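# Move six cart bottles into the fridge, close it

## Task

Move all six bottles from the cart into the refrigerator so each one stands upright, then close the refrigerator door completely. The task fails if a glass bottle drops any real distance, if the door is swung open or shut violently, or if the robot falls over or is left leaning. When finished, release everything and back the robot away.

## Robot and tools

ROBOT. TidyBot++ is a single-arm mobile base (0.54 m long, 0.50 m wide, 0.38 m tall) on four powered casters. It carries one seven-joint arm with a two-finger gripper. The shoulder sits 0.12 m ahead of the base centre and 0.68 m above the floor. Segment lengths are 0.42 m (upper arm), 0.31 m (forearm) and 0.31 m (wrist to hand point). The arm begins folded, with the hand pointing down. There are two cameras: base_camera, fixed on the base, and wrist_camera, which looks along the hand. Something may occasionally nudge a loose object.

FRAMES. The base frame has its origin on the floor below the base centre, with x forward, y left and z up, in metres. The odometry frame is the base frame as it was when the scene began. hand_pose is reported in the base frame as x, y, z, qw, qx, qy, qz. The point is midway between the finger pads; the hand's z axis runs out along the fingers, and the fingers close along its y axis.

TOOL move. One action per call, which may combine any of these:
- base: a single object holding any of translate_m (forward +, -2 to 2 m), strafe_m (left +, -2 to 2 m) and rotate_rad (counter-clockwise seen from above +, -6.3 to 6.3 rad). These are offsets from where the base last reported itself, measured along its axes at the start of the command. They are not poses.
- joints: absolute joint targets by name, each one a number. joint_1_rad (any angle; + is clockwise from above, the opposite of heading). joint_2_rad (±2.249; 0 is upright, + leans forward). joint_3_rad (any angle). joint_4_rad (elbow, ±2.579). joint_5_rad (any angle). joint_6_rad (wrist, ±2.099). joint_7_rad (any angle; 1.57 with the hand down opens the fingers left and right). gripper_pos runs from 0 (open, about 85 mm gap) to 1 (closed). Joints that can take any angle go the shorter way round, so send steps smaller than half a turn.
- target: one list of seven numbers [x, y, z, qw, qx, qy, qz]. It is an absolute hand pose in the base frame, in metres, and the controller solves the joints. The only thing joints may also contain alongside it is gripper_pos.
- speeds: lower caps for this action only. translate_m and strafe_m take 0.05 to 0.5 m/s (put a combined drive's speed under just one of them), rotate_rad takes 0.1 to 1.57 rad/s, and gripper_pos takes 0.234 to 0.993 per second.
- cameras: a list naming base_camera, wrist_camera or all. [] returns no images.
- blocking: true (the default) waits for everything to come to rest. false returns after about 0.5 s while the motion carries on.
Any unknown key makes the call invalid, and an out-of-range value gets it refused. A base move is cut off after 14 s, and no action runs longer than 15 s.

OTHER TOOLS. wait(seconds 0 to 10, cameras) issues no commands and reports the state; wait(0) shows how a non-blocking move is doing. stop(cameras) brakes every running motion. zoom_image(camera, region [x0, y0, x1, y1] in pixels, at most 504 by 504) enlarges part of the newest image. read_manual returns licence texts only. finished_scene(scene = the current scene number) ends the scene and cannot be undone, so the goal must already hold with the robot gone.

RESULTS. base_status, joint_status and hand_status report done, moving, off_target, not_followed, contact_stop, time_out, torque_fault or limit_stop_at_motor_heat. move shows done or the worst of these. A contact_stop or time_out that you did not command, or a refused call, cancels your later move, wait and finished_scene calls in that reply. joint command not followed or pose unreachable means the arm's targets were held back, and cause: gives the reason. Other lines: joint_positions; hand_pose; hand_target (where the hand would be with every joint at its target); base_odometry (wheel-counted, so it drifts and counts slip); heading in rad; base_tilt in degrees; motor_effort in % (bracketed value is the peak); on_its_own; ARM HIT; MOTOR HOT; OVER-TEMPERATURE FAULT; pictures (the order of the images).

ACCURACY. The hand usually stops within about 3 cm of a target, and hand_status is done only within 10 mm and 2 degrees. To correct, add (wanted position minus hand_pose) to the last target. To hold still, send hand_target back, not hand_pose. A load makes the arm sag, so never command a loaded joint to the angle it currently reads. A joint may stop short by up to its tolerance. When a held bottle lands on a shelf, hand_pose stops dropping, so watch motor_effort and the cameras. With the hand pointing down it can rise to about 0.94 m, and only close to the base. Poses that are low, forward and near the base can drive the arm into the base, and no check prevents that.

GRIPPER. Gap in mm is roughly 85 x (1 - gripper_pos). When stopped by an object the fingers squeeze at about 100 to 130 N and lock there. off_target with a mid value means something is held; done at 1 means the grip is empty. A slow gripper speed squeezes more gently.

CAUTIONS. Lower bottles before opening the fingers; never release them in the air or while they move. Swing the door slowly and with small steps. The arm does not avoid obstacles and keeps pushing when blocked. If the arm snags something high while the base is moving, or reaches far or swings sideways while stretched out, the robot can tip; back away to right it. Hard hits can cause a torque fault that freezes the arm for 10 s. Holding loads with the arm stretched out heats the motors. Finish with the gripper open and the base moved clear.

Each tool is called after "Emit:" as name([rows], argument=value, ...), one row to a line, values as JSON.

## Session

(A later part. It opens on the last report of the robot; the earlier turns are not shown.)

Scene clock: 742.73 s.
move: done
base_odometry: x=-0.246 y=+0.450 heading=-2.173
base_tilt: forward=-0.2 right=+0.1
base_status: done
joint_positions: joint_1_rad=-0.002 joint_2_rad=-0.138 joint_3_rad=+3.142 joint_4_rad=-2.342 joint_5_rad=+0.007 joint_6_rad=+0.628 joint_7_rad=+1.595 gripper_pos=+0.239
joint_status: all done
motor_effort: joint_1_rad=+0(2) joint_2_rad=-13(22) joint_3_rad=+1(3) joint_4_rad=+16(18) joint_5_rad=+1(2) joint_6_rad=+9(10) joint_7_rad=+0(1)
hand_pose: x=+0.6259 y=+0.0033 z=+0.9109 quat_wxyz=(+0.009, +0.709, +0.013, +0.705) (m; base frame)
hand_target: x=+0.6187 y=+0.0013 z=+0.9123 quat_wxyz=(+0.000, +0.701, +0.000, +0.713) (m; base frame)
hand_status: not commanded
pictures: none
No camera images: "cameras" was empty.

Emit:
move(base={"translate_m":0.142,"strafe_m":-0.48})

Scene clock: 747.80 s.
move: done
base_odometry: x=-0.722 y=+0.605 heading=-2.173
base_tilt: forward=-0.2 right=+0.1
base_status: done
joint_positions: joint_1_rad=-0.002 joint_2_rad=-0.138 joint_3_rad=+3.143 joint_4_rad=-2.342 joint_5_rad=+0.007 joint_6_rad=+0.629 joint_7_rad=+1.595 gripper_pos=+0.239
joint_status: not commanded
motor_effort: joint_1_rad=+0(1) joint_2_rad=-12(14) joint_3_rad=+1(2) joint_4_rad=+16(16) joint_5_rad=+0(2) joint_6_rad=+9(10) joint_7_rad=+0(1)
hand_pose: x=+0.6259 y=+0.0028 z=+0.9113 quat_wxyz=(+0.009, +0.709, +0.012, +0.706) (m; base frame)
hand_target: x=+0.6187 y=+0.0013 z=+0.9123 quat_wxyz=(+0.000, +0.701, +0.000, +0.713) (m; base frame)
hand_status: not commanded
pictures: base_camera, wrist_camera
camera_calibration:
wrist_camera: T_world_to_cam=[[-0.0391479, -0.998856, -0.0274732, 0.0513389], [-0.000885312, 0.027529, -0.999621, 0.971283], [0.999233, -0.0391087, -0.001962, -0.486511], [0, 0, 0, 1]] pos_world=[0.489007, 0.00551491, 0.97137]

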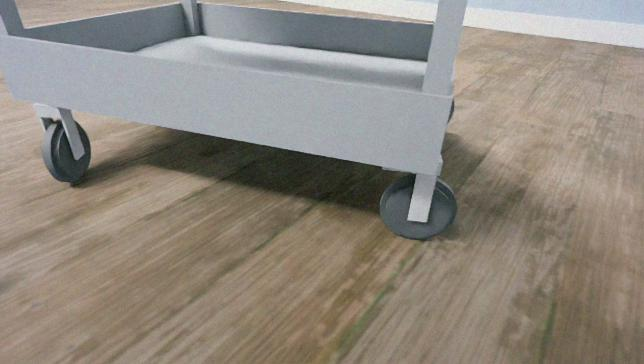

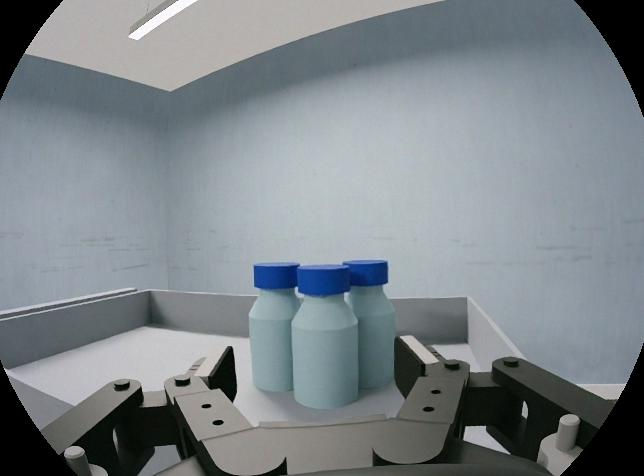

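Emit:
move(base={"translate_m":0.14,"strafe_m":-0.012}, speeds={"translate_m":0.25}, cameras=["wrist_camera"])

Scene clock: 755.27 s.
move: done
base_odometry: x=-0.812 y=+0.496 heading=-2.174
base_tilt: forward=-0.2 right=+0.1
base_status: done
joint_positions: joint_1_rad=-0.002 joint_2_rad=-0.143 joint_3_rad=+3.143 joint_4_rad=-2.343 joint_5_rad=+0.007 joint_6_rad=+0.630 joint_7_rad=+1.595 gripper_pos=+0.239
joint_status: not commanded
motor_effort: joint_1_rad=+0(1) joint_2_rad=-13(16) joint_3_rad=+0(2) joint_4_rad=+16(17) joint_5_rad=+1(2) joint_6_rad=+9(10) joint_7_rad=+1(1)
hand_pose: x=+0.6244 y=+0.0028 z=+0.9135 quat_wxyz=(+0.009, +0.707, +0.012, +0.707) (m; base frame)
hand_target: x=+0.6187 y=+0.0013 z=+0.9123 quat_wxyz=(+0.000, +0.701, +0.000, +0.713) (m; base frame)
hand_status: not commanded
pictures: wrist_camera
camera_calibration:
wrist_camera: T_world_to_cam=[[-0.0390032, -0.998856, -0.0276832, 0.0514423], [0.00411708, 0.0275434, -0.999612, 0.970382], [0.999231, -0.0391021, 0.00303809, -0.489561], [0, 0, 0, 1]] pos_world=[0.487195, 0.00551296, 0.972918]

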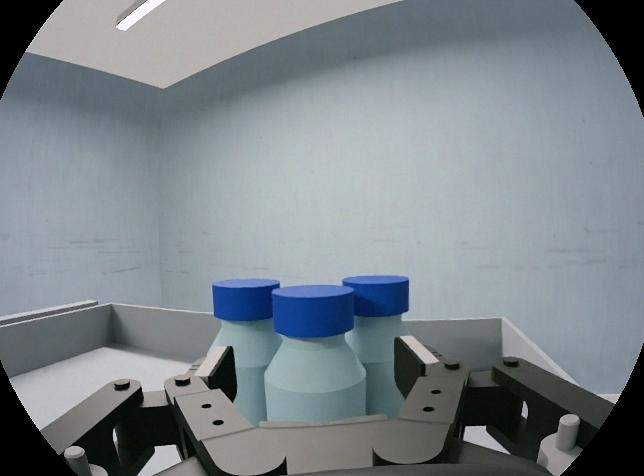

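Emit:
move(base={"translate_m":0.105}, speeds={"translate_m":0.15}, cameras=["wrist_camera"])

Scene clock: 763.50 s.
move: done
base_odometry: x=-0.871 y=+0.410 heading=-2.174
base_tilt: forward=-0.2 right=+0.1
base_status: done
joint_positions: joint_1_rad=-0.002 joint_2_rad=-0.146 joint_3_rad=+3.143 joint_4_rad=-2.344 joint_5_rad=+0.007 joint_6_rad=+0.630 joint_7_rad=+1.595 gripper_pos=+0.239
joint_status: not commanded
motor_effort: joint_1_rad=+0(1) joint_2_rad=-12(15) joint_3_rad=+1(1) joint_4_rad=+16(17) joint_5_rad=+1(2) joint_6_rad=+9(10) joint_7_rad=+0(1)
hand_pose: x=+0.6236 y=+0.0028 z=+0.9143 quat_wxyz=(+0.009, +0.706, +0.012, +0.708) (m; base frame)
hand_target: x=+0.6187 y=+0.0013 z=+0.9123 quat_wxyz=(+0.000, +0.701, +0.000, +0.713) (m; base frame)
hand_status: not commanded
pictures: wrist_camera
camera_calibration:
wrist_camera: T_world_to_cam=[[-0.0389439, -0.998856, -0.0277678, 0.0514779], [0.00610835, 0.0275504, -0.999602, 0.969951], [0.999223, -0.039098, 0.00502844, -0.490667], [0, 0, 0, 1]] pos_world=[0.486366, 0.00551229, 0.973462]

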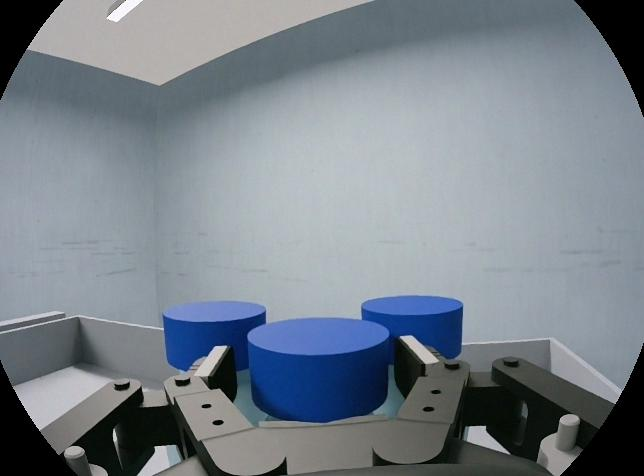

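Good. Close, lift, back off.

Emit:
move(joints={"gripper_pos":0.45}, speeds={"gripper_pos":0.234}, cameras=["wrist_camera"])

Emit:
move(joints={"joint_2_rad":-0.346,"joint_4_rad":-1.8225,"joint_6_rad":-0.0535}, cameras=["wrist_camera"])

Emit:
move(base={"translate_m":-0.3}, cameras=["wrist_camera"])

Scene clock: 770.17 s.
move: off_target
base_odometry: x=-0.871 y=+0.410 heading=-2.174
base_tilt: forward=-0.2 right=+0.1
base_status: not commanded
joint_positions: joint_1_rad=-0.002 joint_2_rad=-0.146 joint_3_rad=+3.143 joint_4_rad=-2.344 joint_5_rad=+0.007 joint_6_rad=+0.631 joint_7_rad=+1.595 gripper_pos=+0.419
joint_status: gripper_pos off_target (ended at +0.419, target +0.450)
motor_effort: joint_1_rad=-1(2) joint_2_rad=-11(13) joint_3_rad=+0(1) joint_4_rad=+16(16) joint_5_rad=+1(2) joint_6_rad=+9(10) joint_7_rad=+0(1)
hand_pose: x=+0.6236 y=+0.0028 z=+0.9145 quat_wxyz=(+0.009, +0.706, +0.012, +0.708) (m; base frame)
hand_target: x=+0.6187 y=+0.0013 z=+0.9123 quat_wxyz=(+0.000, +0.701, +0.000, +0.713) (m; base frame)
hand_status: not commanded
pictures: wrist_camera
camera_calibration:
wrist_camera: T_world_to_cam=[[-0.0389548, -0.998854, -0.0277917, 0.0514975], [0.00665679, 0.0275528, -0.999598, 0.969777], [0.999219, -0.0391242, 0.00557585, -0.491167], [0, 0, 0, 1]] pos_world=[0.486333, 0.0055019, 0.973557]

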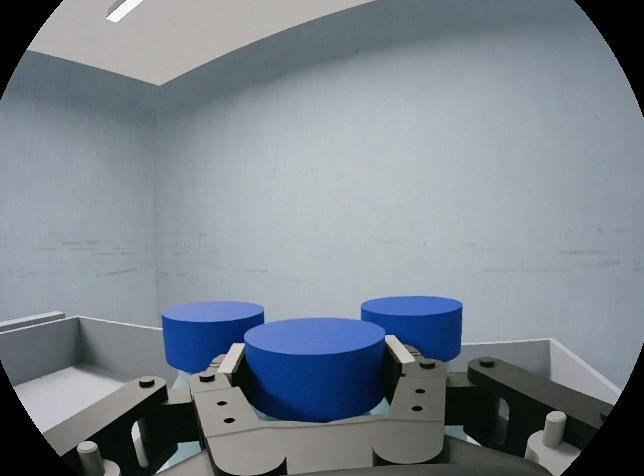

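Scene clock: 772.23 s.
move: off_target
base_odometry: x=-0.871 y=+0.410 heading=-2.174
base_tilt: forward=-0.2 right=+0.1
base_status: not commanded
joint_positions: joint_1_rad=-0.002 joint_2_rad=-0.317 joint_3_rad=+3.143 joint_4_rad=-1.899 joint_5_rad=+0.007 joint_6_rad=-0.022 joint_7_rad=+1.595 gripper_pos=+0.420
joint_status: joint_4_rad off_target (ended at -1.899, target -1.823); the others done
motor_effort: joint_1_rad=+0(1) joint_2_rad=-14(19) joint_3_rad=+1(1) joint_4_rad=+23(24) joint_5_rad=+1(2) joint_6_rad=+14(16) joint_7_rad=+0(1)
hand_pose: x=+0.6135 y=+0.0013 z=+1.0675 quat_wxyz=(+0.011, +0.719, +0.011, +0.695) (m; base frame)
hand_target: x=+0.6003 y=+0.0013 z=+1.1199 quat_wxyz=(+0.000, +0.693, +0.000, +0.721) (m; base frame)
hand_status: not commanded
pictures: wrist_camera
camera_calibration:
wrist_camera: T_world_to_cam=[[-0.0444008, -0.998701, -0.0249858, 0.0541754], [-0.0300617, 0.0263348, -0.999201, 1.1449], [0.998561, -0.0436143, -0.0311919, -0.442289], [0, 0, 0, 1]] pos_world=[0.478476, 0.00466422, 1.13154]

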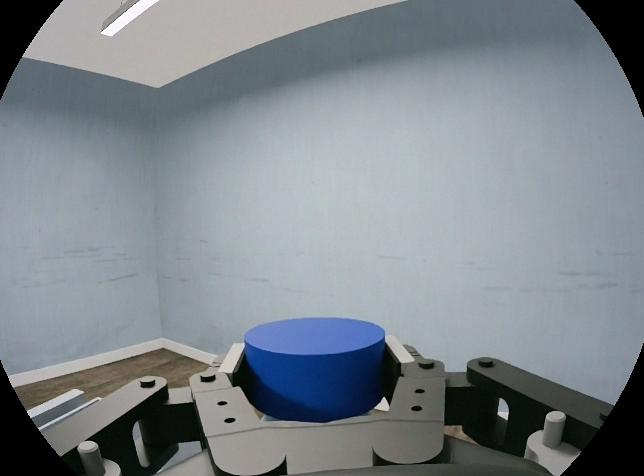

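Scene clock: 774.07 s.
move: done
base_odometry: x=-0.701 y=+0.657 heading=-2.175
base_tilt: forward=-0.2 right=+0.1
base_status: done
joint_positions: joint_1_rad=-0.002 joint_2_rad=-0.332 joint_3_rad=+3.142 joint_4_rad=-1.897 joint_5_rad=+0.007 joint_6_rad=-0.029 joint_7_rad=+1.595 gripper_pos=+0.420
joint_status: not commanded
motor_effort: joint_1_rad=+0(3) joint_2_rad=-12(18) joint_3_rad=+1(5) joint_4_rad=+23(24) joint_5_rad=+0(2) joint_6_rad=+14(15) joint_7_rad=+0(1)
hand_pose: x=+0.6074 y=+0.0017 z=+1.0738 quat_wxyz=(+0.011, +0.715, +0.011, +0.699) (m; base frame)
hand_target: x=+0.6003 y=+0.0013 z=+1.1199 quat_wxyz=(+0.000, +0.693, +0.000, +0.721) (m; base frame)
hand_status: not commanded
pictures: wrist_camera
camera_calibration:
wrist_camera: T_world_to_cam=[[-0.0435714, -0.998732, -0.0252222, 0.0541817], [-0.0203544, 0.0261283, -0.999451, 1.14545], [0.998843, -0.0430341, -0.0214671, -0.446547], [0, 0, 0, 1]] pos_world=[0.471706, 0.00496759, 1.1366]

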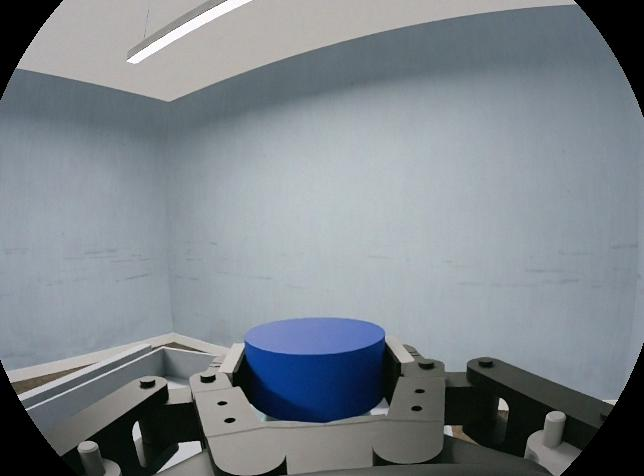

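Emit:
move(base={"translate_m":-0.114,"strafe_m":0.53}, cameras=[])

Emit:
move(base={"translate_m":1.409,"strafe_m":0.94,"rotate_rad":1.033}, joints={"joint_2_rad":-0.03,"joint_4_rad":-1.50,"joint_6_rad":0.10})

Scene clock: 782.67 s.
move: done
base_odometry: x=-0.200 y=+0.450 heading=-2.174
base_tilt: forward=-0.2 right=+0.1
base_status: done
joint_positions: joint_1_rad=-0.002 joint_2_rad=-0.332 joint_3_rad=+3.138 joint_4_rad=-1.897 joint_5_rad=+0.007 joint_6_rad=-0.030 joint_7_rad=+1.595 gripper_pos=+0.420
joint_status: not commanded
motor_effort: joint_1_rad=+0(2) joint_2_rad=-13(14) joint_3_rad=+1(4) joint_4_rad=+23(23) joint_5_rad=+1(2) joint_6_rad=+14(15) joint_7_rad=+0(1)
hand_pose: x=+0.6073 y=+0.0042 z=+1.0738 quat_wxyz=(+0.010, +0.715, +0.013, +0.698) (m; base frame)
hand_target: x=+0.6003 y=+0.0013 z=+1.1199 quat_wxyz=(+0.000, +0.693, +0.000, +0.721) (m; base frame)
hand_status: not commanded
pictures: none
No camera images: "cameras" was empty.

Scene clock: 787.67 s.
move: off_target
base_odometry: x=-0.226 y=-1.244 heading=-1.140
base_tilt: forward=-0.2 right=+0.1
base_status: done
joint_positions: joint_1_rad=-0.003 joint_2_rad=-0.004 joint_3_rad=+3.138 joint_4_rad=-1.582 joint_5_rad=+0.007 joint_6_rad=+0.029 joint_7_rad=+1.595 gripper_pos=+0.420
joint_status: joint_4_rad off_target (ended at -1.582, target -1.500); the others done
motor_effort: joint_1_rad=+0(3) joint_2_rad=-25(30) joint_3_rad=+0(4) joint_4_rad=+23(24) joint_5_rad=+0(2) joint_6_rad=+15(15) joint_7_rad=+0(1)
hand_pose: x=+0.7428 y=+0.0051 z=+1.1075 quat_wxyz=(+0.009, +0.699, +0.013, +0.715) (m; base frame)
hand_target: x=+0.7242 y=+0.0013 z=+1.1961 quat_wxyz=(+0.000, +0.633, +0.000, +0.774) (m; base frame)
hand_status: not commanded
pictures: base_camera, wrist_camera
camera_calibration:
wrist_camera: T_world_to_cam=[[-0.037032, -0.99895, -0.0269863, 0.0614624], [0.0261641, 0.0260264, -0.999319, 1.14709], [0.998972, -0.0377128, 0.0251728, -0.632752], [0, 0, 0, 1]] pos_world=[0.604365, 0.00768046, 1.16389]

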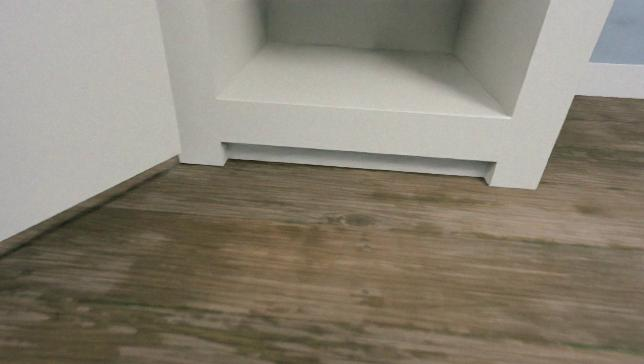

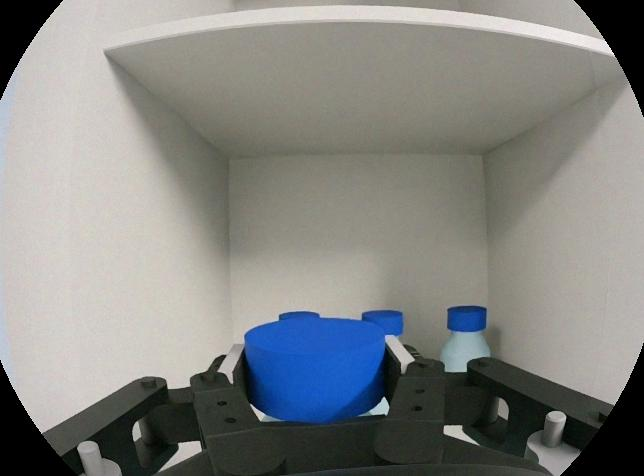

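Emit:
move(base={"translate_m":0.21}, speeds={"translate_m":0.2})

Scene clock: 792.37 s.
move: done
base_odometry: x=-0.138 y=-1.435 heading=-1.141
base_tilt: forward=-0.2 right=+0.1
base_status: done
joint_positions: joint_1_rad=-0.003 joint_2_rad=-0.005 joint_3_rad=+3.138 joint_4_rad=-1.581 joint_5_rad=+0.007 joint_6_rad=+0.030 joint_7_rad=+1.595 gripper_pos=+0.420
joint_status: not commanded
motor_effort: joint_1_rad=+0(1) joint_2_rad=-26(28) joint_3_rad=+1(2) joint_4_rad=+23(24) joint_5_rad=+1(2) joint_6_rad=+14(15) joint_7_rad=+0(1)
hand_pose: x=+0.7424 y=+0.0051 z=+1.1089 quat_wxyz=(+0.009, +0.698, +0.013, +0.716) (m; base frame)
hand_target: x=+0.7242 y=+0.0013 z=+1.1961 quat_wxyz=(+0.000, +0.633, +0.000, +0.774) (m; base frame)
hand_status: not commanded
pictures: base_camera, wrist_camera
camera_calibration:
wrist_camera: T_world_to_cam=[[-0.0369567, -0.99895, -0.0270937, 0.0615474], [0.0287441, 0.0260384, -0.999248, 1.14649], [0.998903, -0.0377077, 0.0277516, -0.63516], [0, 0, 0, 1]] pos_world=[0.603784, 0.0076796, 1.16492]

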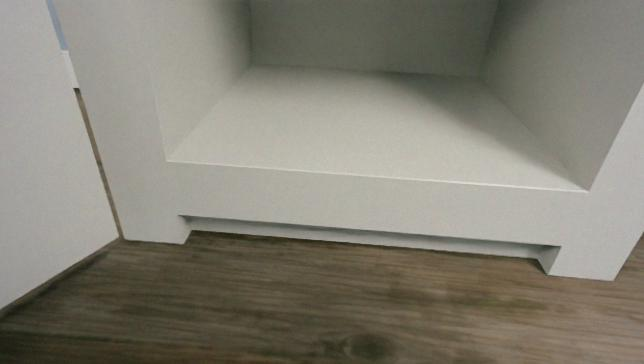

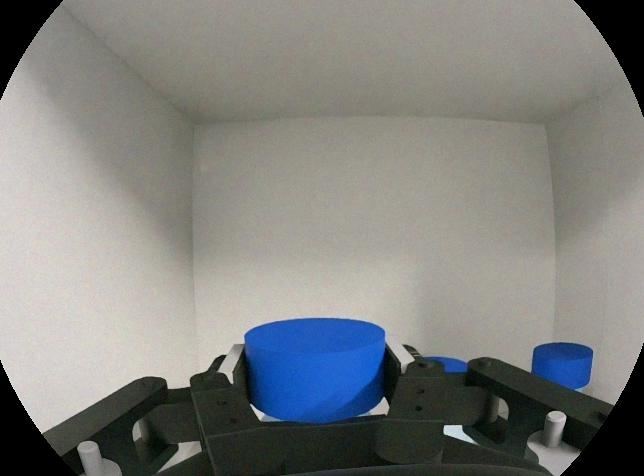

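Emit:
move(joints={"joint_4_rad":-1.68,"joint_6_rad":0.15}, cameras=[])

Emit:
move(joints={"joint_4_rad":-1.73,"joint_6_rad":0.19}, cameras=["wrist_camera"])

Emit:
move(joints={"joint_4_rad":-1.76,"joint_6_rad":0.22}, cameras=[])

Emit:
move(joints={"joint_4_rad":-1.78,"joint_6_rad":0.24}, cameras=["wrist_camera"])

Scene clock: 801.43 s.
move: done
base_odometry: x=-0.138 y=-1.435 heading=-1.141
base_tilt: forward=-0.2 right=+0.1
base_status: not commanded
joint_positions: joint_1_rad=-0.003 joint_2_rad=-0.005 joint_3_rad=+3.138 joint_4_rad=-1.685 joint_5_rad=+0.007 joint_6_rad=+0.078 joint_7_rad=+1.595 gripper_pos=+0.420
joint_status: all done
motor_effort: joint_1_rad=+0(0) joint_2_rad=-24(27) joint_3_rad=+1(1) joint_4_rad=+23(24) joint_5_rad=+1(2) joint_6_rad=+14(16) joint_7_rad=+0(1)
hand_pose: x=+0.7405 y=+0.0052 z=+1.0587 quat_wxyz=(+0.009, +0.718, +0.014, +0.696) (m; base frame)
hand_target: x=+0.7303 y=+0.0013 z=+1.0995 quat_wxyz=(+0.000, +0.682, +0.000, +0.732) (m; base frame)
hand_status: not commanded
pictures: none
No camera images: "cameras" was empty.

Scene clock: 802.17 s.
move: done
base_odometry: x=-0.138 y=-1.435 heading=-1.141
base_tilt: forward=-0.2 right=+0.1
base_status: not commanded
joint_positions: joint_1_rad=-0.003 joint_2_rad=-0.005 joint_3_rad=+3.138 joint_4_rad=-1.724 joint_5_rad=+0.007 joint_6_rad=+0.123 joint_7_rad=+1.595 gripper_pos=+0.420
joint_status: all done
motor_effort: joint_1_rad=+0(0) joint_2_rad=-24(25) joint_3_rad=+0(1) joint_4_rad=+22(23) joint_5_rad=+1(1) joint_6_rad=+13(14) joint_7_rad=+0(1)
hand_pose: x=+0.7389 y=+0.0053 z=+1.0484 quat_wxyz=(+0.009, +0.716, +0.014, +0.698) (m; base frame)
hand_target: x=+0.7288 y=+0.0013 z=+1.0808 quat_wxyz=(+0.000, +0.685, +0.000, +0.728) (m; base frame)
hand_status: not commanded
pictures: wrist_camera
camera_calibration:
wrist_camera: T_world_to_cam=[[-0.0375709, -0.998982, -0.0249808, 0.0582143], [-0.0214275, 0.0257981, -0.999438, 1.1234], [0.999064, -0.0370145, -0.022375, -0.577608], [0, 0, 0, 1]] pos_world=[0.603326, 0.00779368, 1.11129]

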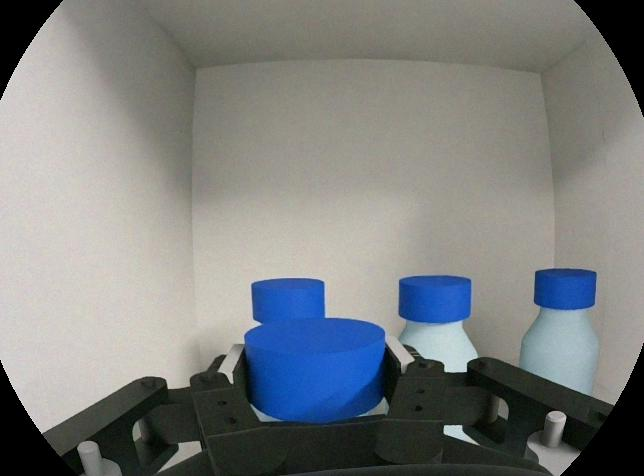

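Scene clock: 802.80 s.
move: done
base_odometry: x=-0.138 y=-1.435 heading=-1.141
base_tilt: forward=-0.2 right=+0.1
base_status: not commanded
joint_positions: joint_1_rad=-0.003 joint_2_rad=-0.005 joint_3_rad=+3.138 joint_4_rad=-1.745 joint_5_rad=+0.007 joint_6_rad=+0.163 joint_7_rad=+1.595 gripper_pos=+0.420
joint_status: all done
motor_effort: joint_1_rad=+0(0) joint_2_rad=-22(24) joint_3_rad=+1(1) joint_4_rad=+21(22) joint_5_rad=+1(1) joint_6_rad=+12(14) joint_7_rad=+0(1)
hand_pose: x=+0.7380 y=+0.0054 z=+1.0476 quat_wxyz=(+0.009, +0.709, +0.014, +0.705) (m; base frame)
hand_target: x=+0.7275 y=+0.0013 z=+1.0715 quat_wxyz=(+0.000, +0.685, +0.000, +0.728) (m; base frame)
hand_status: not commanded
pictures: none
No camera images: "cameras" was empty.

Scene clock: 803.37 s.
move: done
base_odometry: x=-0.138 y=-1.435 heading=-1.141
base_tilt: forward=-0.2 right=+0.1
base_status: not commanded
joint_positions: joint_1_rad=-0.003 joint_2_rad=-0.006 joint_3_rad=+3.138 joint_4_rad=-1.760 joint_5_rad=+0.007 joint_6_rad=+0.189 joint_7_rad=+1.595 gripper_pos=+0.420
joint_status: all done
motor_effort: joint_1_rad=+0(1) joint_2_rad=-22(22) joint_3_rad=+1(1) joint_4_rad=+20(22) joint_5_rad=+1(2) joint_6_rad=+11(12) joint_7_rad=+0(1)
hand_pose: x=+0.7369 y=+0.0054 z=+1.0473 quat_wxyz=(+0.009, +0.705, +0.014, +0.709) (m; base frame)
hand_target: x=+0.7264 y=+0.0013 z=+1.0653 quat_wxyz=(+0.000, +0.685, +0.000, +0.728) (m; base frame)
hand_status: not commanded
pictures: wrist_camera
camera_calibration:
wrist_camera: T_world_to_cam=[[-0.0362834, -0.998993, -0.0263936, 0.0587807], [0.00969237, 0.026058, -0.999613, 1.09945], [0.999295, -0.0365252, 0.00873713, -0.608352], [0, 0, 0, 1]] pos_world=[0.5994, 0.00785188, 1.10589]

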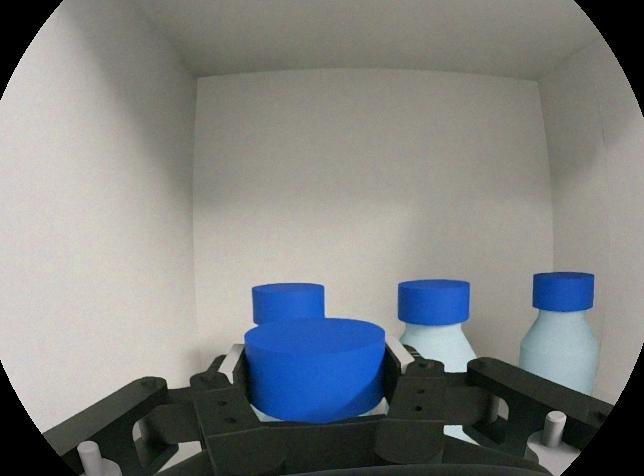

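Emit:
move(joints={"gripper_pos":0.23}, speeds={"gripper_pos":0.25}, cameras=["wrist_camera"])

Emit:
move(base={"translate_m":-0.35}, speeds={"translate_m":0.3}, cameras=["wrist_camera"])

Emit:
move(base={"translate_m":-1.408,"strafe_m":0.689,"rotate_rad":-1.291}, joints={"joint_2_rad":-0.146,"joint_4_rad":-2.37,"joint_6_rad":0.67,"gripper_pos":0.24}, cameras=[])

Scene clock: 828.73 s.
move: done
base_odometry: x=-0.138 y=-1.435 heading=-1.141
base_tilt: forward=-0.2 right=+0.1
base_status: not commanded
joint_positions: joint_1_rad=-0.003 joint_2_rad=-0.014 joint_3_rad=+3.138 joint_4_rad=-1.760 joint_5_rad=+0.007 joint_6_rad=+0.200 joint_7_rad=+1.595 gripper_pos=+0.231
joint_status: all done
motor_effort: joint_1_rad=+0(1) joint_2_rad=-19(22) joint_3_rad=+1(1) joint_4_rad=+18(20) joint_5_rad=+1(2) joint_6_rad=+10(12) joint_7_rad=+0(1)
hand_pose: x=+0.7339 y=+0.0055 z=+1.0556 quat_wxyz=(+0.009, +0.698, +0.014, +0.716) (m; base frame)
hand_target: x=+0.7264 y=+0.0013 z=+1.0653 quat_wxyz=(+0.000, +0.685, +0.000, +0.728) (m; base frame)
hand_status: not commanded
pictures: wrist_camera
camera_calibration:
wrist_camera: T_world_to_cam=[[-0.0356944, -0.998993, -0.0271756, 0.0593026], [0.0286341, 0.0261594, -0.999248, 1.09351], [0.998952, -0.0364457, 0.0276716, -0.625176], [0, 0, 0, 1]] pos_world=[0.595326, 0.00785239, 1.1116]

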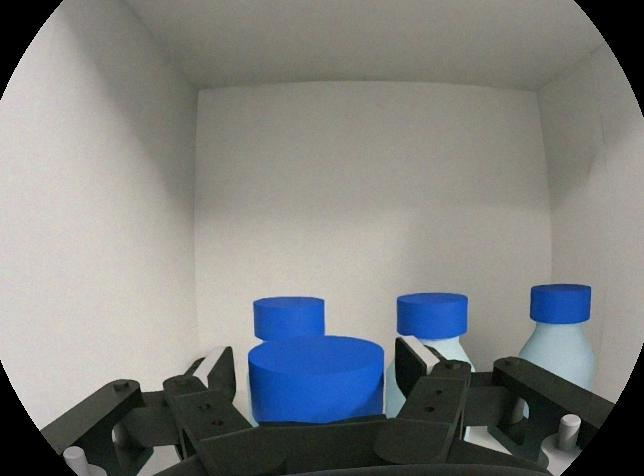

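Scene clock: 830.83 s.
move: done
base_odometry: x=-0.284 y=-1.117 heading=-1.142
base_tilt: forward=-0.2 right=+0.1
base_status: done
joint_positions: joint_1_rad=-0.003 joint_2_rad=-0.028 joint_3_rad=+3.138 joint_4_rad=-1.760 joint_5_rad=+0.007 joint_6_rad=+0.202 joint_7_rad=+1.595 gripper_pos=+0.231
joint_status: not commanded
motor_effort: joint_1_rad=+0(1) joint_2_rad=-19(24) joint_3_rad=+1(2) joint_4_rad=+18(19) joint_5_rad=+0(2) joint_6_rad=+10(10) joint_7_rad=+0(1)
hand_pose: x=+0.7284 y=+0.0054 z=+1.0649 quat_wxyz=(+0.009, +0.692, +0.013, +0.721) (m; base frame)
hand_target: x=+0.7264 y=+0.0013 z=+1.0653 quat_wxyz=(+0.000, +0.685, +0.000, +0.728) (m; base frame)
hand_status: not commanded
pictures: wrist_camera
camera_calibration:
wrist_camera: T_world_to_cam=[[-0.0352535, -0.998992, -0.0277788, 0.0596663], [0.0443511, 0.0262048, -0.998672, 1.09088], [0.998394, -0.0364387, 0.0433826, -0.636209], [0, 0, 0, 1]] pos_world=[0.588909, 0.0078372, 1.11869]

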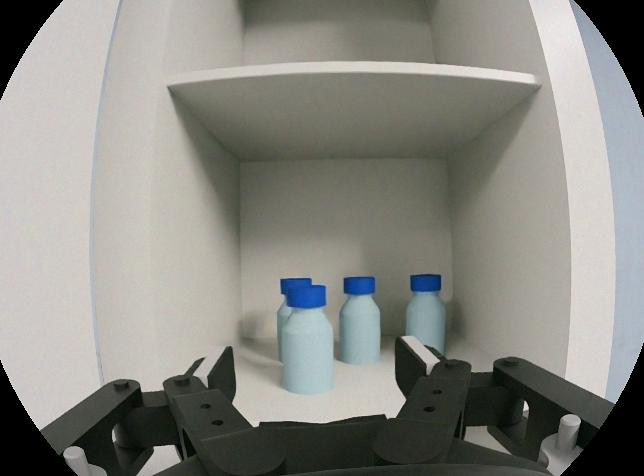

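Scene clock: 835.63 s.
move: done
base_odometry: x=-0.244 y=+0.451 heading=-2.434
base_tilt: forward=-0.2 right=+0.1
base_status: done
joint_positions: joint_1_rad=-0.002 joint_2_rad=-0.136 joint_3_rad=+3.140 joint_4_rad=-2.341 joint_5_rad=+0.007 joint_6_rad=+0.627 joint_7_rad=+1.595 gripper_pos=+0.239
joint_status: all done
motor_effort: joint_1_rad=+0(2) joint_2_rad=-12(21) joint_3_rad=+0(3) joint_4_rad=+16(19) joint_5_rad=+0(2) joint_6_rad=+10(11) joint_7_rad=+0(1)
hand_pose: x=+0.6265 y=+0.0049 z=+0.9100 quat_wxyz=(+0.008, +0.710, +0.014, +0.704) (m; base frame)
hand_target: x=+0.6187 y=+0.0013 z=+0.9122 quat_wxyz=(+0.000, +0.701, +0.000, +0.713) (m; base frame)
hand_status: not commanded
pictures: none
No camera images: "cameras" was empty.

Emit:
move(base={"translate_m":0.322,"strafe_m":-0.152}, cameras=["wrist_camera"])

Scene clock: 840.70 s.
move: done
base_odometry: x=-0.587 y=+0.357 heading=-2.434
base_tilt: forward=-0.2 right=+0.1
base_status: done
joint_positions: joint_1_rad=-0.002 joint_2_rad=-0.139 joint_3_rad=+3.140 joint_4_rad=-2.342 joint_5_rad=+0.007 joint_6_rad=+0.630 joint_7_rad=+1.595 gripper_pos=+0.239
joint_status: not commanded
motor_effort: joint_1_rad=+0(1) joint_2_rad=-12(15) joint_3_rad=+0(2) joint_4_rad=+16(16) joint_5_rad=+1(2) joint_6_rad=+9(10) joint_7_rad=+0(1)
hand_pose: x=+0.6256 y=+0.0048 z=+0.9117 quat_wxyz=(+0.008, +0.708, +0.014, +0.706) (m; base frame)
hand_target: x=+0.6187 y=+0.0013 z=+0.9122 quat_wxyz=(+0.000, +0.701, +0.000, +0.713) (m; base frame)
hand_status: not commanded
pictures: wrist_camera
camera_calibration:
wrist_camera: T_world_to_cam=[[-0.0353783, -0.999006, -0.0270997, 0.0506304], [0.000312477, 0.0271056, -0.999633, 0.970918], [0.999374, -0.0353737, -0.000646785, -0.487456], [0, 0, 0, 1]] pos_world=[0.488638, 0.00701963, 0.971618]

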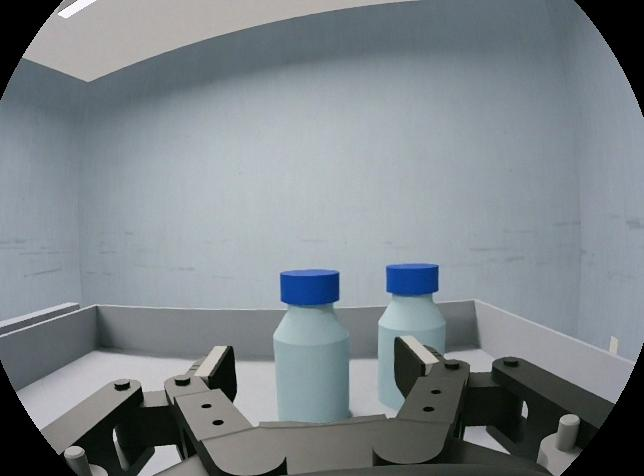

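Emit:
move(base={"translate_m":0.14,"strafe_m":0.002}, speeds={"translate_m":0.25}, cameras=["wrist_camera"])

Scene clock: 846.57 s.
move: done
base_odometry: x=-0.693 y=+0.264 heading=-2.434
base_tilt: forward=-0.2 right=+0.1
base_status: done
joint_positions: joint_1_rad=-0.002 joint_2_rad=-0.145 joint_3_rad=+3.140 joint_4_rad=-2.344 joint_5_rad=+0.007 joint_6_rad=+0.630 joint_7_rad=+1.595 gripper_pos=+0.239
joint_status: not commanded
motor_effort: joint_1_rad=+0(1) joint_2_rad=-13(16) joint_3_rad=+1(2) joint_4_rad=+16(16) joint_5_rad=+1(2) joint_6_rad=+9(10) joint_7_rad=+0(1)
hand_pose: x=+0.6239 y=+0.0048 z=+0.9140 quat_wxyz=(+0.008, +0.706, +0.014, +0.708) (m; base frame)
hand_target: x=+0.6187 y=+0.0013 z=+0.9122 quat_wxyz=(+0.000, +0.701, +0.000, +0.713) (m; base frame)
hand_status: not commanded
pictures: wrist_camera
camera_calibration:
wrist_camera: T_world_to_cam=[[-0.0352338, -0.999006, -0.0272955, 0.0507182], [0.00542613, 0.0271209, -0.999617, 0.970018], [0.999364, -0.0353685, 0.00446517, -0.490416], [0, 0, 0, 1]] pos_world=[0.486628, 0.00701483, 0.973221]

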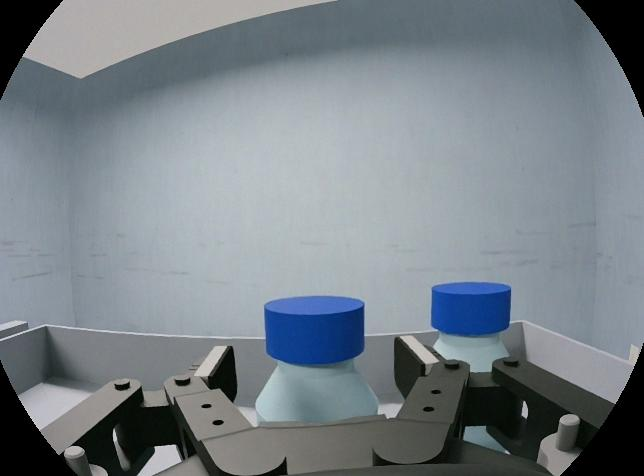

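Emit:
move(base={"translate_m":0.066}, speeds={"translate_m":0.15}, cameras=["wrist_camera"])

Emit:
move(joints={"gripper_pos":0.45}, speeds={"gripper_pos":0.234}, cameras=["wrist_camera"])

Emit:
move(joints={"joint_2_rad":-0.346,"joint_4_rad":-1.8225,"joint_6_rad":-0.0535}, cameras=[])

Emit:
move(base={"translate_m":-0.3}, cameras=["wrist_camera"])

Scene clock: 854.40 s.
move: done
base_odometry: x=-0.743 y=+0.221 heading=-2.434
base_tilt: forward=-0.2 right=+0.1
base_status: done
joint_positions: joint_1_rad=-0.002 joint_2_rad=-0.147 joint_3_rad=+3.140 joint_4_rad=-2.345 joint_5_rad=+0.007 joint_6_rad=+0.631 joint_7_rad=+1.595 gripper_pos=+0.239
joint_status: not commanded
motor_effort: joint_1_rad=+0(1) joint_2_rad=-12(15) joint_3_rad=+1(2) joint_4_rad=+16(17) joint_5_rad=+1(2) joint_6_rad=+9(10) joint_7_rad=+1(1)
hand_pose: x=+0.6231 y=+0.0048 z=+0.9149 quat_wxyz=(+0.008, +0.705, +0.014, +0.709) (m; base frame)
hand_target: x=+0.6187 y=+0.0013 z=+0.9122 quat_wxyz=(+0.000, +0.701, +0.000, +0.713) (m; base frame)
hand_status: not commanded
pictures: wrist_camera
camera_calibration:
wrist_camera: T_world_to_cam=[[-0.0351723, -0.999006, -0.0273777, 0.0507514], [0.00756009, 0.0271279, -0.999603, 0.969591], [0.999353, -0.0353653, 0.00659843, -0.491592], [0, 0, 0, 1]] pos_world=[0.485729, 0.00701273, 0.97384]

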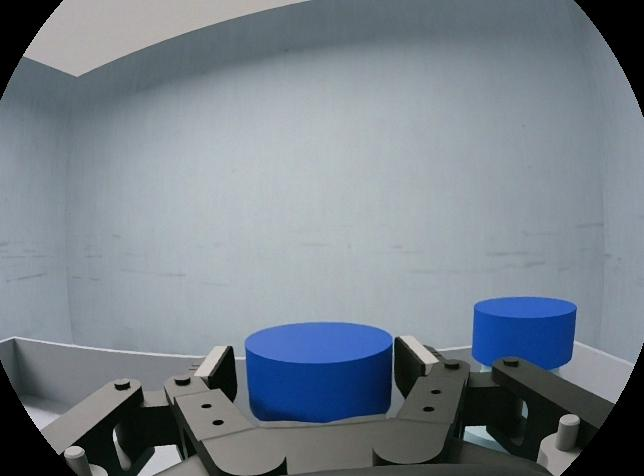

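Scene clock: 855.60 s.
move: off_target
base_odometry: x=-0.743 y=+0.221 heading=-2.434
base_tilt: forward=-0.2 right=+0.1
base_status: not commanded
joint_positions: joint_1_rad=-0.002 joint_2_rad=-0.147 joint_3_rad=+3.140 joint_4_rad=-2.345 joint_5_rad=+0.007 joint_6_rad=+0.631 joint_7_rad=+1.595 gripper_pos=+0.418
joint_status: gripper_pos off_target (ended at +0.418, target +0.450)
motor_effort: joint_1_rad=+0(1) joint_2_rad=-12(13) joint_3_rad=+1(1) joint_4_rad=+16(16) joint_5_rad=+1(2) joint_6_rad=+9(10) joint_7_rad=+1(1)
hand_pose: x=+0.6231 y=+0.0048 z=+0.9149 quat_wxyz=(+0.008, +0.705, +0.014, +0.709) (m; base frame)
hand_target: x=+0.6187 y=+0.0013 z=+0.9122 quat_wxyz=(+0.000, +0.701, +0.000, +0.713) (m; base frame)
hand_status: not commanded
pictures: wrist_camera
camera_calibration:
wrist_camera: T_world_to_cam=[[-0.0351702, -0.999006, -0.0273803, 0.0507532], [0.00762094, 0.0271284, -0.999603, 0.969572], [0.999352, -0.0353649, 0.00665925, -0.491647], [0, 0, 0, 1]] pos_world=[0.485725, 0.00701277, 0.97385]

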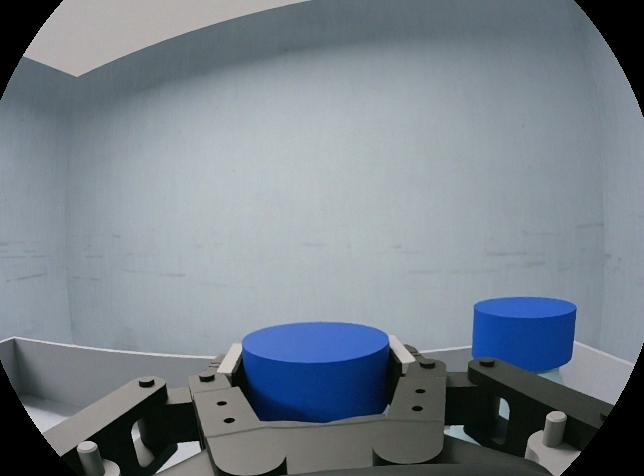

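Scene clock: 857.67 s.
move: off_target
base_odometry: x=-0.743 y=+0.221 heading=-2.434
base_tilt: forward=-0.2 right=+0.1
base_status: not commanded
joint_positions: joint_1_rad=-0.002 joint_2_rad=-0.317 joint_3_rad=+3.140 joint_4_rad=-1.898 joint_5_rad=+0.007 joint_6_rad=-0.021 joint_7_rad=+1.595 gripper_pos=+0.418
joint_status: joint_4_rad off_target (ended at -1.898, target -1.823); the others done
motor_effort: joint_1_rad=+0(1) joint_2_rad=-13(19) joint_3_rad=+1(1) joint_4_rad=+23(24) joint_5_rad=+1(2) joint_6_rad=+13(15) joint_7_rad=+0(1)
hand_pose: x=+0.6132 y=+0.0035 z=+1.0688 quat_wxyz=(+0.010, +0.718, +0.013, +0.696) (m; base frame)
hand_target: x=+0.6003 y=+0.0013 z=+1.1199 quat_wxyz=(+0.000, +0.693, +0.000, +0.721) (m; base frame)
hand_status: not commanded
pictures: none
No camera images: "cameras" was empty.

Scene clock: 859.47 s.
move: done
base_odometry: x=-0.515 y=+0.416 heading=-2.435
base_tilt: forward=-0.2 right=+0.1
base_status: done
joint_positions: joint_1_rad=-0.002 joint_2_rad=-0.334 joint_3_rad=+3.141 joint_4_rad=-1.896 joint_5_rad=+0.007 joint_6_rad=-0.028 joint_7_rad=+1.595 gripper_pos=+0.418
joint_status: not commanded
motor_effort: joint_1_rad=+0(4) joint_2_rad=-12(18) joint_3_rad=+1(6) joint_4_rad=+23(24) joint_5_rad=+1(2) joint_6_rad=+13(15) joint_7_rad=+0(1)
hand_pose: x=+0.6068 y=+0.0026 z=+1.0756 quat_wxyz=(+0.010, +0.714, +0.012, +0.700) (m; base frame)
hand_target: x=+0.6003 y=+0.0013 z=+1.1199 quat_wxyz=(+0.000, +0.693, +0.000, +0.721) (m; base frame)
hand_status: not commanded
pictures: wrist_camera
camera_calibration:
wrist_camera: T_world_to_cam=[[-0.0420528, -0.998805, -0.0249082, 0.0538249], [-0.0166768, 0.0256284, -0.999532, 1.14502], [0.998976, -0.0416177, -0.0177346, -0.450034], [0, 0, 0, 1]] pos_world=[0.470932, 0.0056861, 1.13785]

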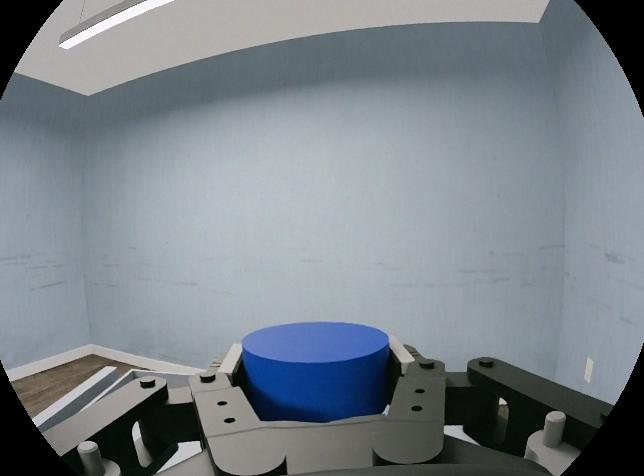

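Emit:
move(base={"translate_m":-0.261,"strafe_m":0.178}, cameras=[])

Emit:
move(base={"translate_m":1.134,"strafe_m":1.252,"rotate_rad":1.225}, joints={"joint_2_rad":-0.03,"joint_4_rad":-1.50,"joint_6_rad":0.10})

Scene clock: 869.07 s.
move: done
base_odometry: x=-0.201 y=+0.450 heading=-2.434
base_tilt: forward=-0.2 right=+0.1
base_status: done
joint_positions: joint_1_rad=-0.002 joint_2_rad=-0.334 joint_3_rad=+3.141 joint_4_rad=-1.896 joint_5_rad=+0.007 joint_6_rad=-0.029 joint_7_rad=+1.595 gripper_pos=+0.418
joint_status: not commanded
motor_effort: joint_1_rad=+0(2) joint_2_rad=-13(15) joint_3_rad=+1(2) joint_4_rad=+23(23) joint_5_rad=+1(2) joint_6_rad=+14(14) joint_7_rad=+1(1)
hand_pose: x=+0.6067 y=+0.0027 z=+1.0757 quat_wxyz=(+0.010, +0.714, +0.012, +0.700) (m; base frame)
hand_target: x=+0.6003 y=+0.0013 z=+1.1199 quat_wxyz=(+0.000, +0.693, +0.000, +0.721) (m; base frame)
hand_status: not commanded
pictures: none
No camera images: "cameras" was empty.

Scene clock: 874.10 s.
move: off_target
base_odometry: x=-0.248 y=-1.238 heading=-1.208
base_tilt: forward=-0.2 right=+0.1
base_status: done
joint_positions: joint_1_rad=-0.004 joint_2_rad=-0.005 joint_3_rad=+3.137 joint_4_rad=-1.580 joint_5_rad=+0.007 joint_6_rad=+0.031 joint_7_rad=+1.595 gripper_pos=+0.418
joint_status: joint_4_rad off_target (ended at -1.580, target -1.500); the others done
motor_effort: joint_1_rad=+0(3) joint_2_rad=-25(29) joint_3_rad=+1(4) joint_4_rad=+23(24) joint_5_rad=+0(2) joint_6_rad=+14(15) joint_7_rad=+0(1)
hand_pose: x=+0.7425 y=+0.0069 z=+1.1093 quat_wxyz=(+0.008, +0.698, +0.014, +0.716) (m; base frame)
hand_target: x=+0.7242 y=+0.0013 z=+1.1961 quat_wxyz=(+0.000, +0.633, +0.000, +0.774) (m; base frame)
hand_status: not commanded
pictures: base_camera, wrist_camera
camera_calibration:
wrist_camera: T_world_to_cam=[[-0.0341042, -0.99905, -0.0271327, 0.0612502], [0.0297234, 0.0261225, -0.999217, 1.14611], [0.998976, -0.034884, 0.0288043, -0.636428], [0, 0, 0, 1]] pos_world=[0.603799, 0.00905164, 1.1652]

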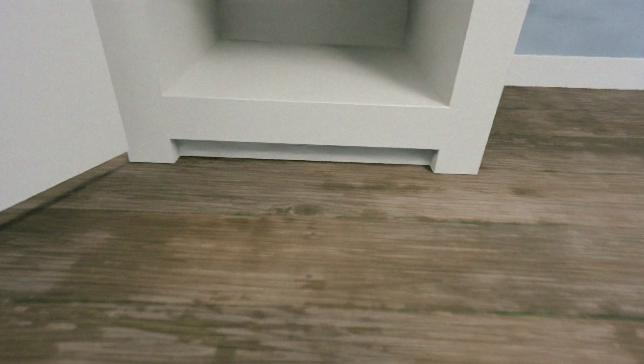

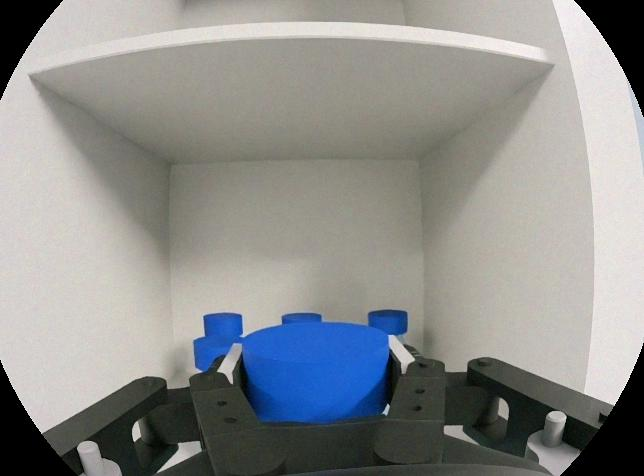

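Emit:
move(base={"translate_m":0.21,"strafe_m":-0.005}, speeds={"translate_m":0.2}, cameras=["wrist_camera"])

Emit:
move(joints={"joint_4_rad":-1.68,"joint_6_rad":0.15}, cameras=["wrist_camera"])

Emit:
move(joints={"joint_4_rad":-1.73,"joint_6_rad":0.19}, cameras=[])

Emit:
move(joints={"joint_4_rad":-1.76,"joint_6_rad":0.22}, cameras=["wrist_camera"])

Scene clock: 884.63 s.
move: done
base_odometry: x=-0.179 y=-1.437 heading=-1.208
base_tilt: forward=-0.2 right=+0.1
base_status: done
joint_positions: joint_1_rad=-0.004 joint_2_rad=-0.006 joint_3_rad=+3.137 joint_4_rad=-1.579 joint_5_rad=+0.007 joint_6_rad=+0.032 joint_7_rad=+1.595 gripper_pos=+0.418
joint_status: not commanded
motor_effort: joint_1_rad=+0(2) joint_2_rad=-25(28) joint_3_rad=+1(2) joint_4_rad=+23(23) joint_5_rad=+1(2) joint_6_rad=+13(14) joint_7_rad=+0(1)
hand_pose: x=+0.7419 y=+0.0069 z=+1.1109 quat_wxyz=(+0.008, +0.697, +0.014, +0.717) (m; base frame)
hand_target: x=+0.7242 y=+0.0013 z=+1.1961 quat_wxyz=(+0.000, +0.633, +0.000, +0.774) (m; base frame)
hand_status: not commanded
pictures: wrist_camera
camera_calibration:
wrist_camera: T_world_to_cam=[[-0.0340208, -0.99905, -0.0272486, 0.0613404], [0.0325695, 0.0261417, -0.999128, 1.14544], [0.99889, -0.0348786, 0.0316492, -0.63904], [0, 0, 0, 1]] pos_world=[0.603111, 0.00904952, 1.16634]

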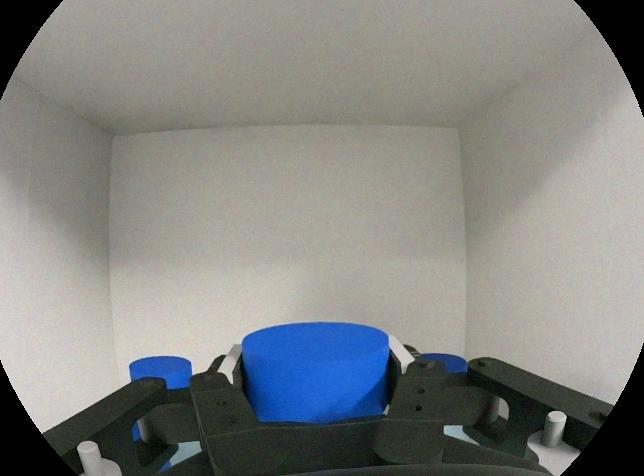

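Scene clock: 886.00 s.
move: done
base_odometry: x=-0.179 y=-1.437 heading=-1.208
base_tilt: forward=-0.2 right=+0.1
base_status: not commanded
joint_positions: joint_1_rad=-0.004 joint_2_rad=-0.006 joint_3_rad=+3.137 joint_4_rad=-1.684 joint_5_rad=+0.007 joint_6_rad=+0.079 joint_7_rad=+1.595 gripper_pos=+0.418
joint_status: all done
motor_effort: joint_1_rad=+0(1) joint_2_rad=-24(26) joint_3_rad=+1(1) joint_4_rad=+23(25) joint_5_rad=+1(2) joint_6_rad=+13(15) joint_7_rad=+0(1)
hand_pose: x=+0.7401 y=+0.0070 z=+1.0604 quat_wxyz=(+0.008, +0.717, +0.015, +0.697) (m; base frame)
hand_target: x=+0.7303 y=+0.0013 z=+1.0995 quat_wxyz=(+0.000, +0.682, +0.000, +0.732) (m; base frame)
hand_status: not commanded
pictures: wrist_camera
camera_calibration:
wrist_camera: T_world_to_cam=[[-0.0351527, -0.999074, -0.0247995, 0.0582381], [-0.0244015, 0.0256655, -0.999373, 1.13749], [0.999084, -0.0345255, -0.0252811, -0.575438], [0, 0, 0, 1]] pos_world=[0.604715, 0.00912267, 1.12367]

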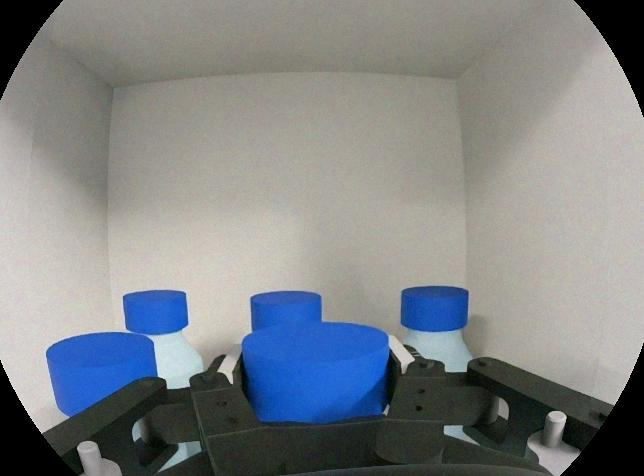

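Scene clock: 886.73 s.
move: done
base_odometry: x=-0.179 y=-1.437 heading=-1.208
base_tilt: forward=-0.2 right=+0.1
base_status: not commanded
joint_positions: joint_1_rad=-0.004 joint_2_rad=-0.006 joint_3_rad=+3.137 joint_4_rad=-1.724 joint_5_rad=+0.007 joint_6_rad=+0.123 joint_7_rad=+1.595 gripper_pos=+0.418
joint_status: all done
motor_effort: joint_1_rad=+0(0) joint_2_rad=-24(25) joint_3_rad=+1(1) joint_4_rad=+22(23) joint_5_rad=+1(1) joint_6_rad=+13(14) joint_7_rad=+0(1)
hand_pose: x=+0.7385 y=+0.0071 z=+1.0484 quat_wxyz=(+0.008, +0.716, +0.015, +0.698) (m; base frame)
hand_target: x=+0.7288 y=+0.0013 z=+1.0808 quat_wxyz=(+0.000, +0.685, +0.000, +0.728) (m; base frame)
hand_status: not commanded
pictures: none
No camera images: "cameras" was empty.

Scene clock: 887.37 s.
move: done
base_odometry: x=-0.179 y=-1.437 heading=-1.208
base_tilt: forward=-0.2 right=+0.1
base_status: not commanded
joint_positions: joint_1_rad=-0.004 joint_2_rad=-0.006 joint_3_rad=+3.137 joint_4_rad=-1.745 joint_5_rad=+0.007 joint_6_rad=+0.162 joint_7_rad=+1.595 gripper_pos=+0.418
joint_status: all done
motor_effort: joint_1_rad=+0(0) joint_2_rad=-23(24) joint_3_rad=+0(1) joint_4_rad=+21(22) joint_5_rad=+1(2) joint_6_rad=+12(13) joint_7_rad=+1(1)
hand_pose: x=+0.7376 y=+0.0071 z=+1.0478 quat_wxyz=(+0.008, +0.709, +0.015, +0.705) (m; base frame)
hand_target: x=+0.7275 y=+0.0013 z=+1.0714 quat_wxyz=(+0.000, +0.685, +0.000, +0.728) (m; base frame)
hand_status: not commanded
pictures: wrist_camera
camera_calibration:
wrist_camera: T_world_to_cam=[[-0.0339913, -0.999089, -0.0258159, 0.0582141], [-0.00291397, 0.0259298, -0.99966, 1.10933], [0.999418, -0.0339045, -0.00379271, -0.595938], [0, 0, 0, 1]] pos_world=[0.600803, 0.00919144, 1.10819]

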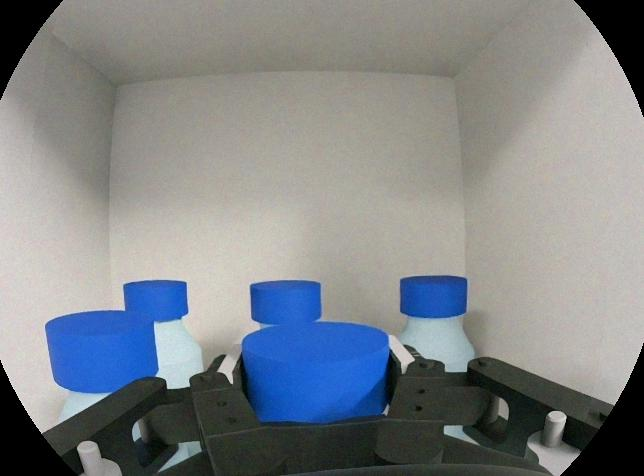

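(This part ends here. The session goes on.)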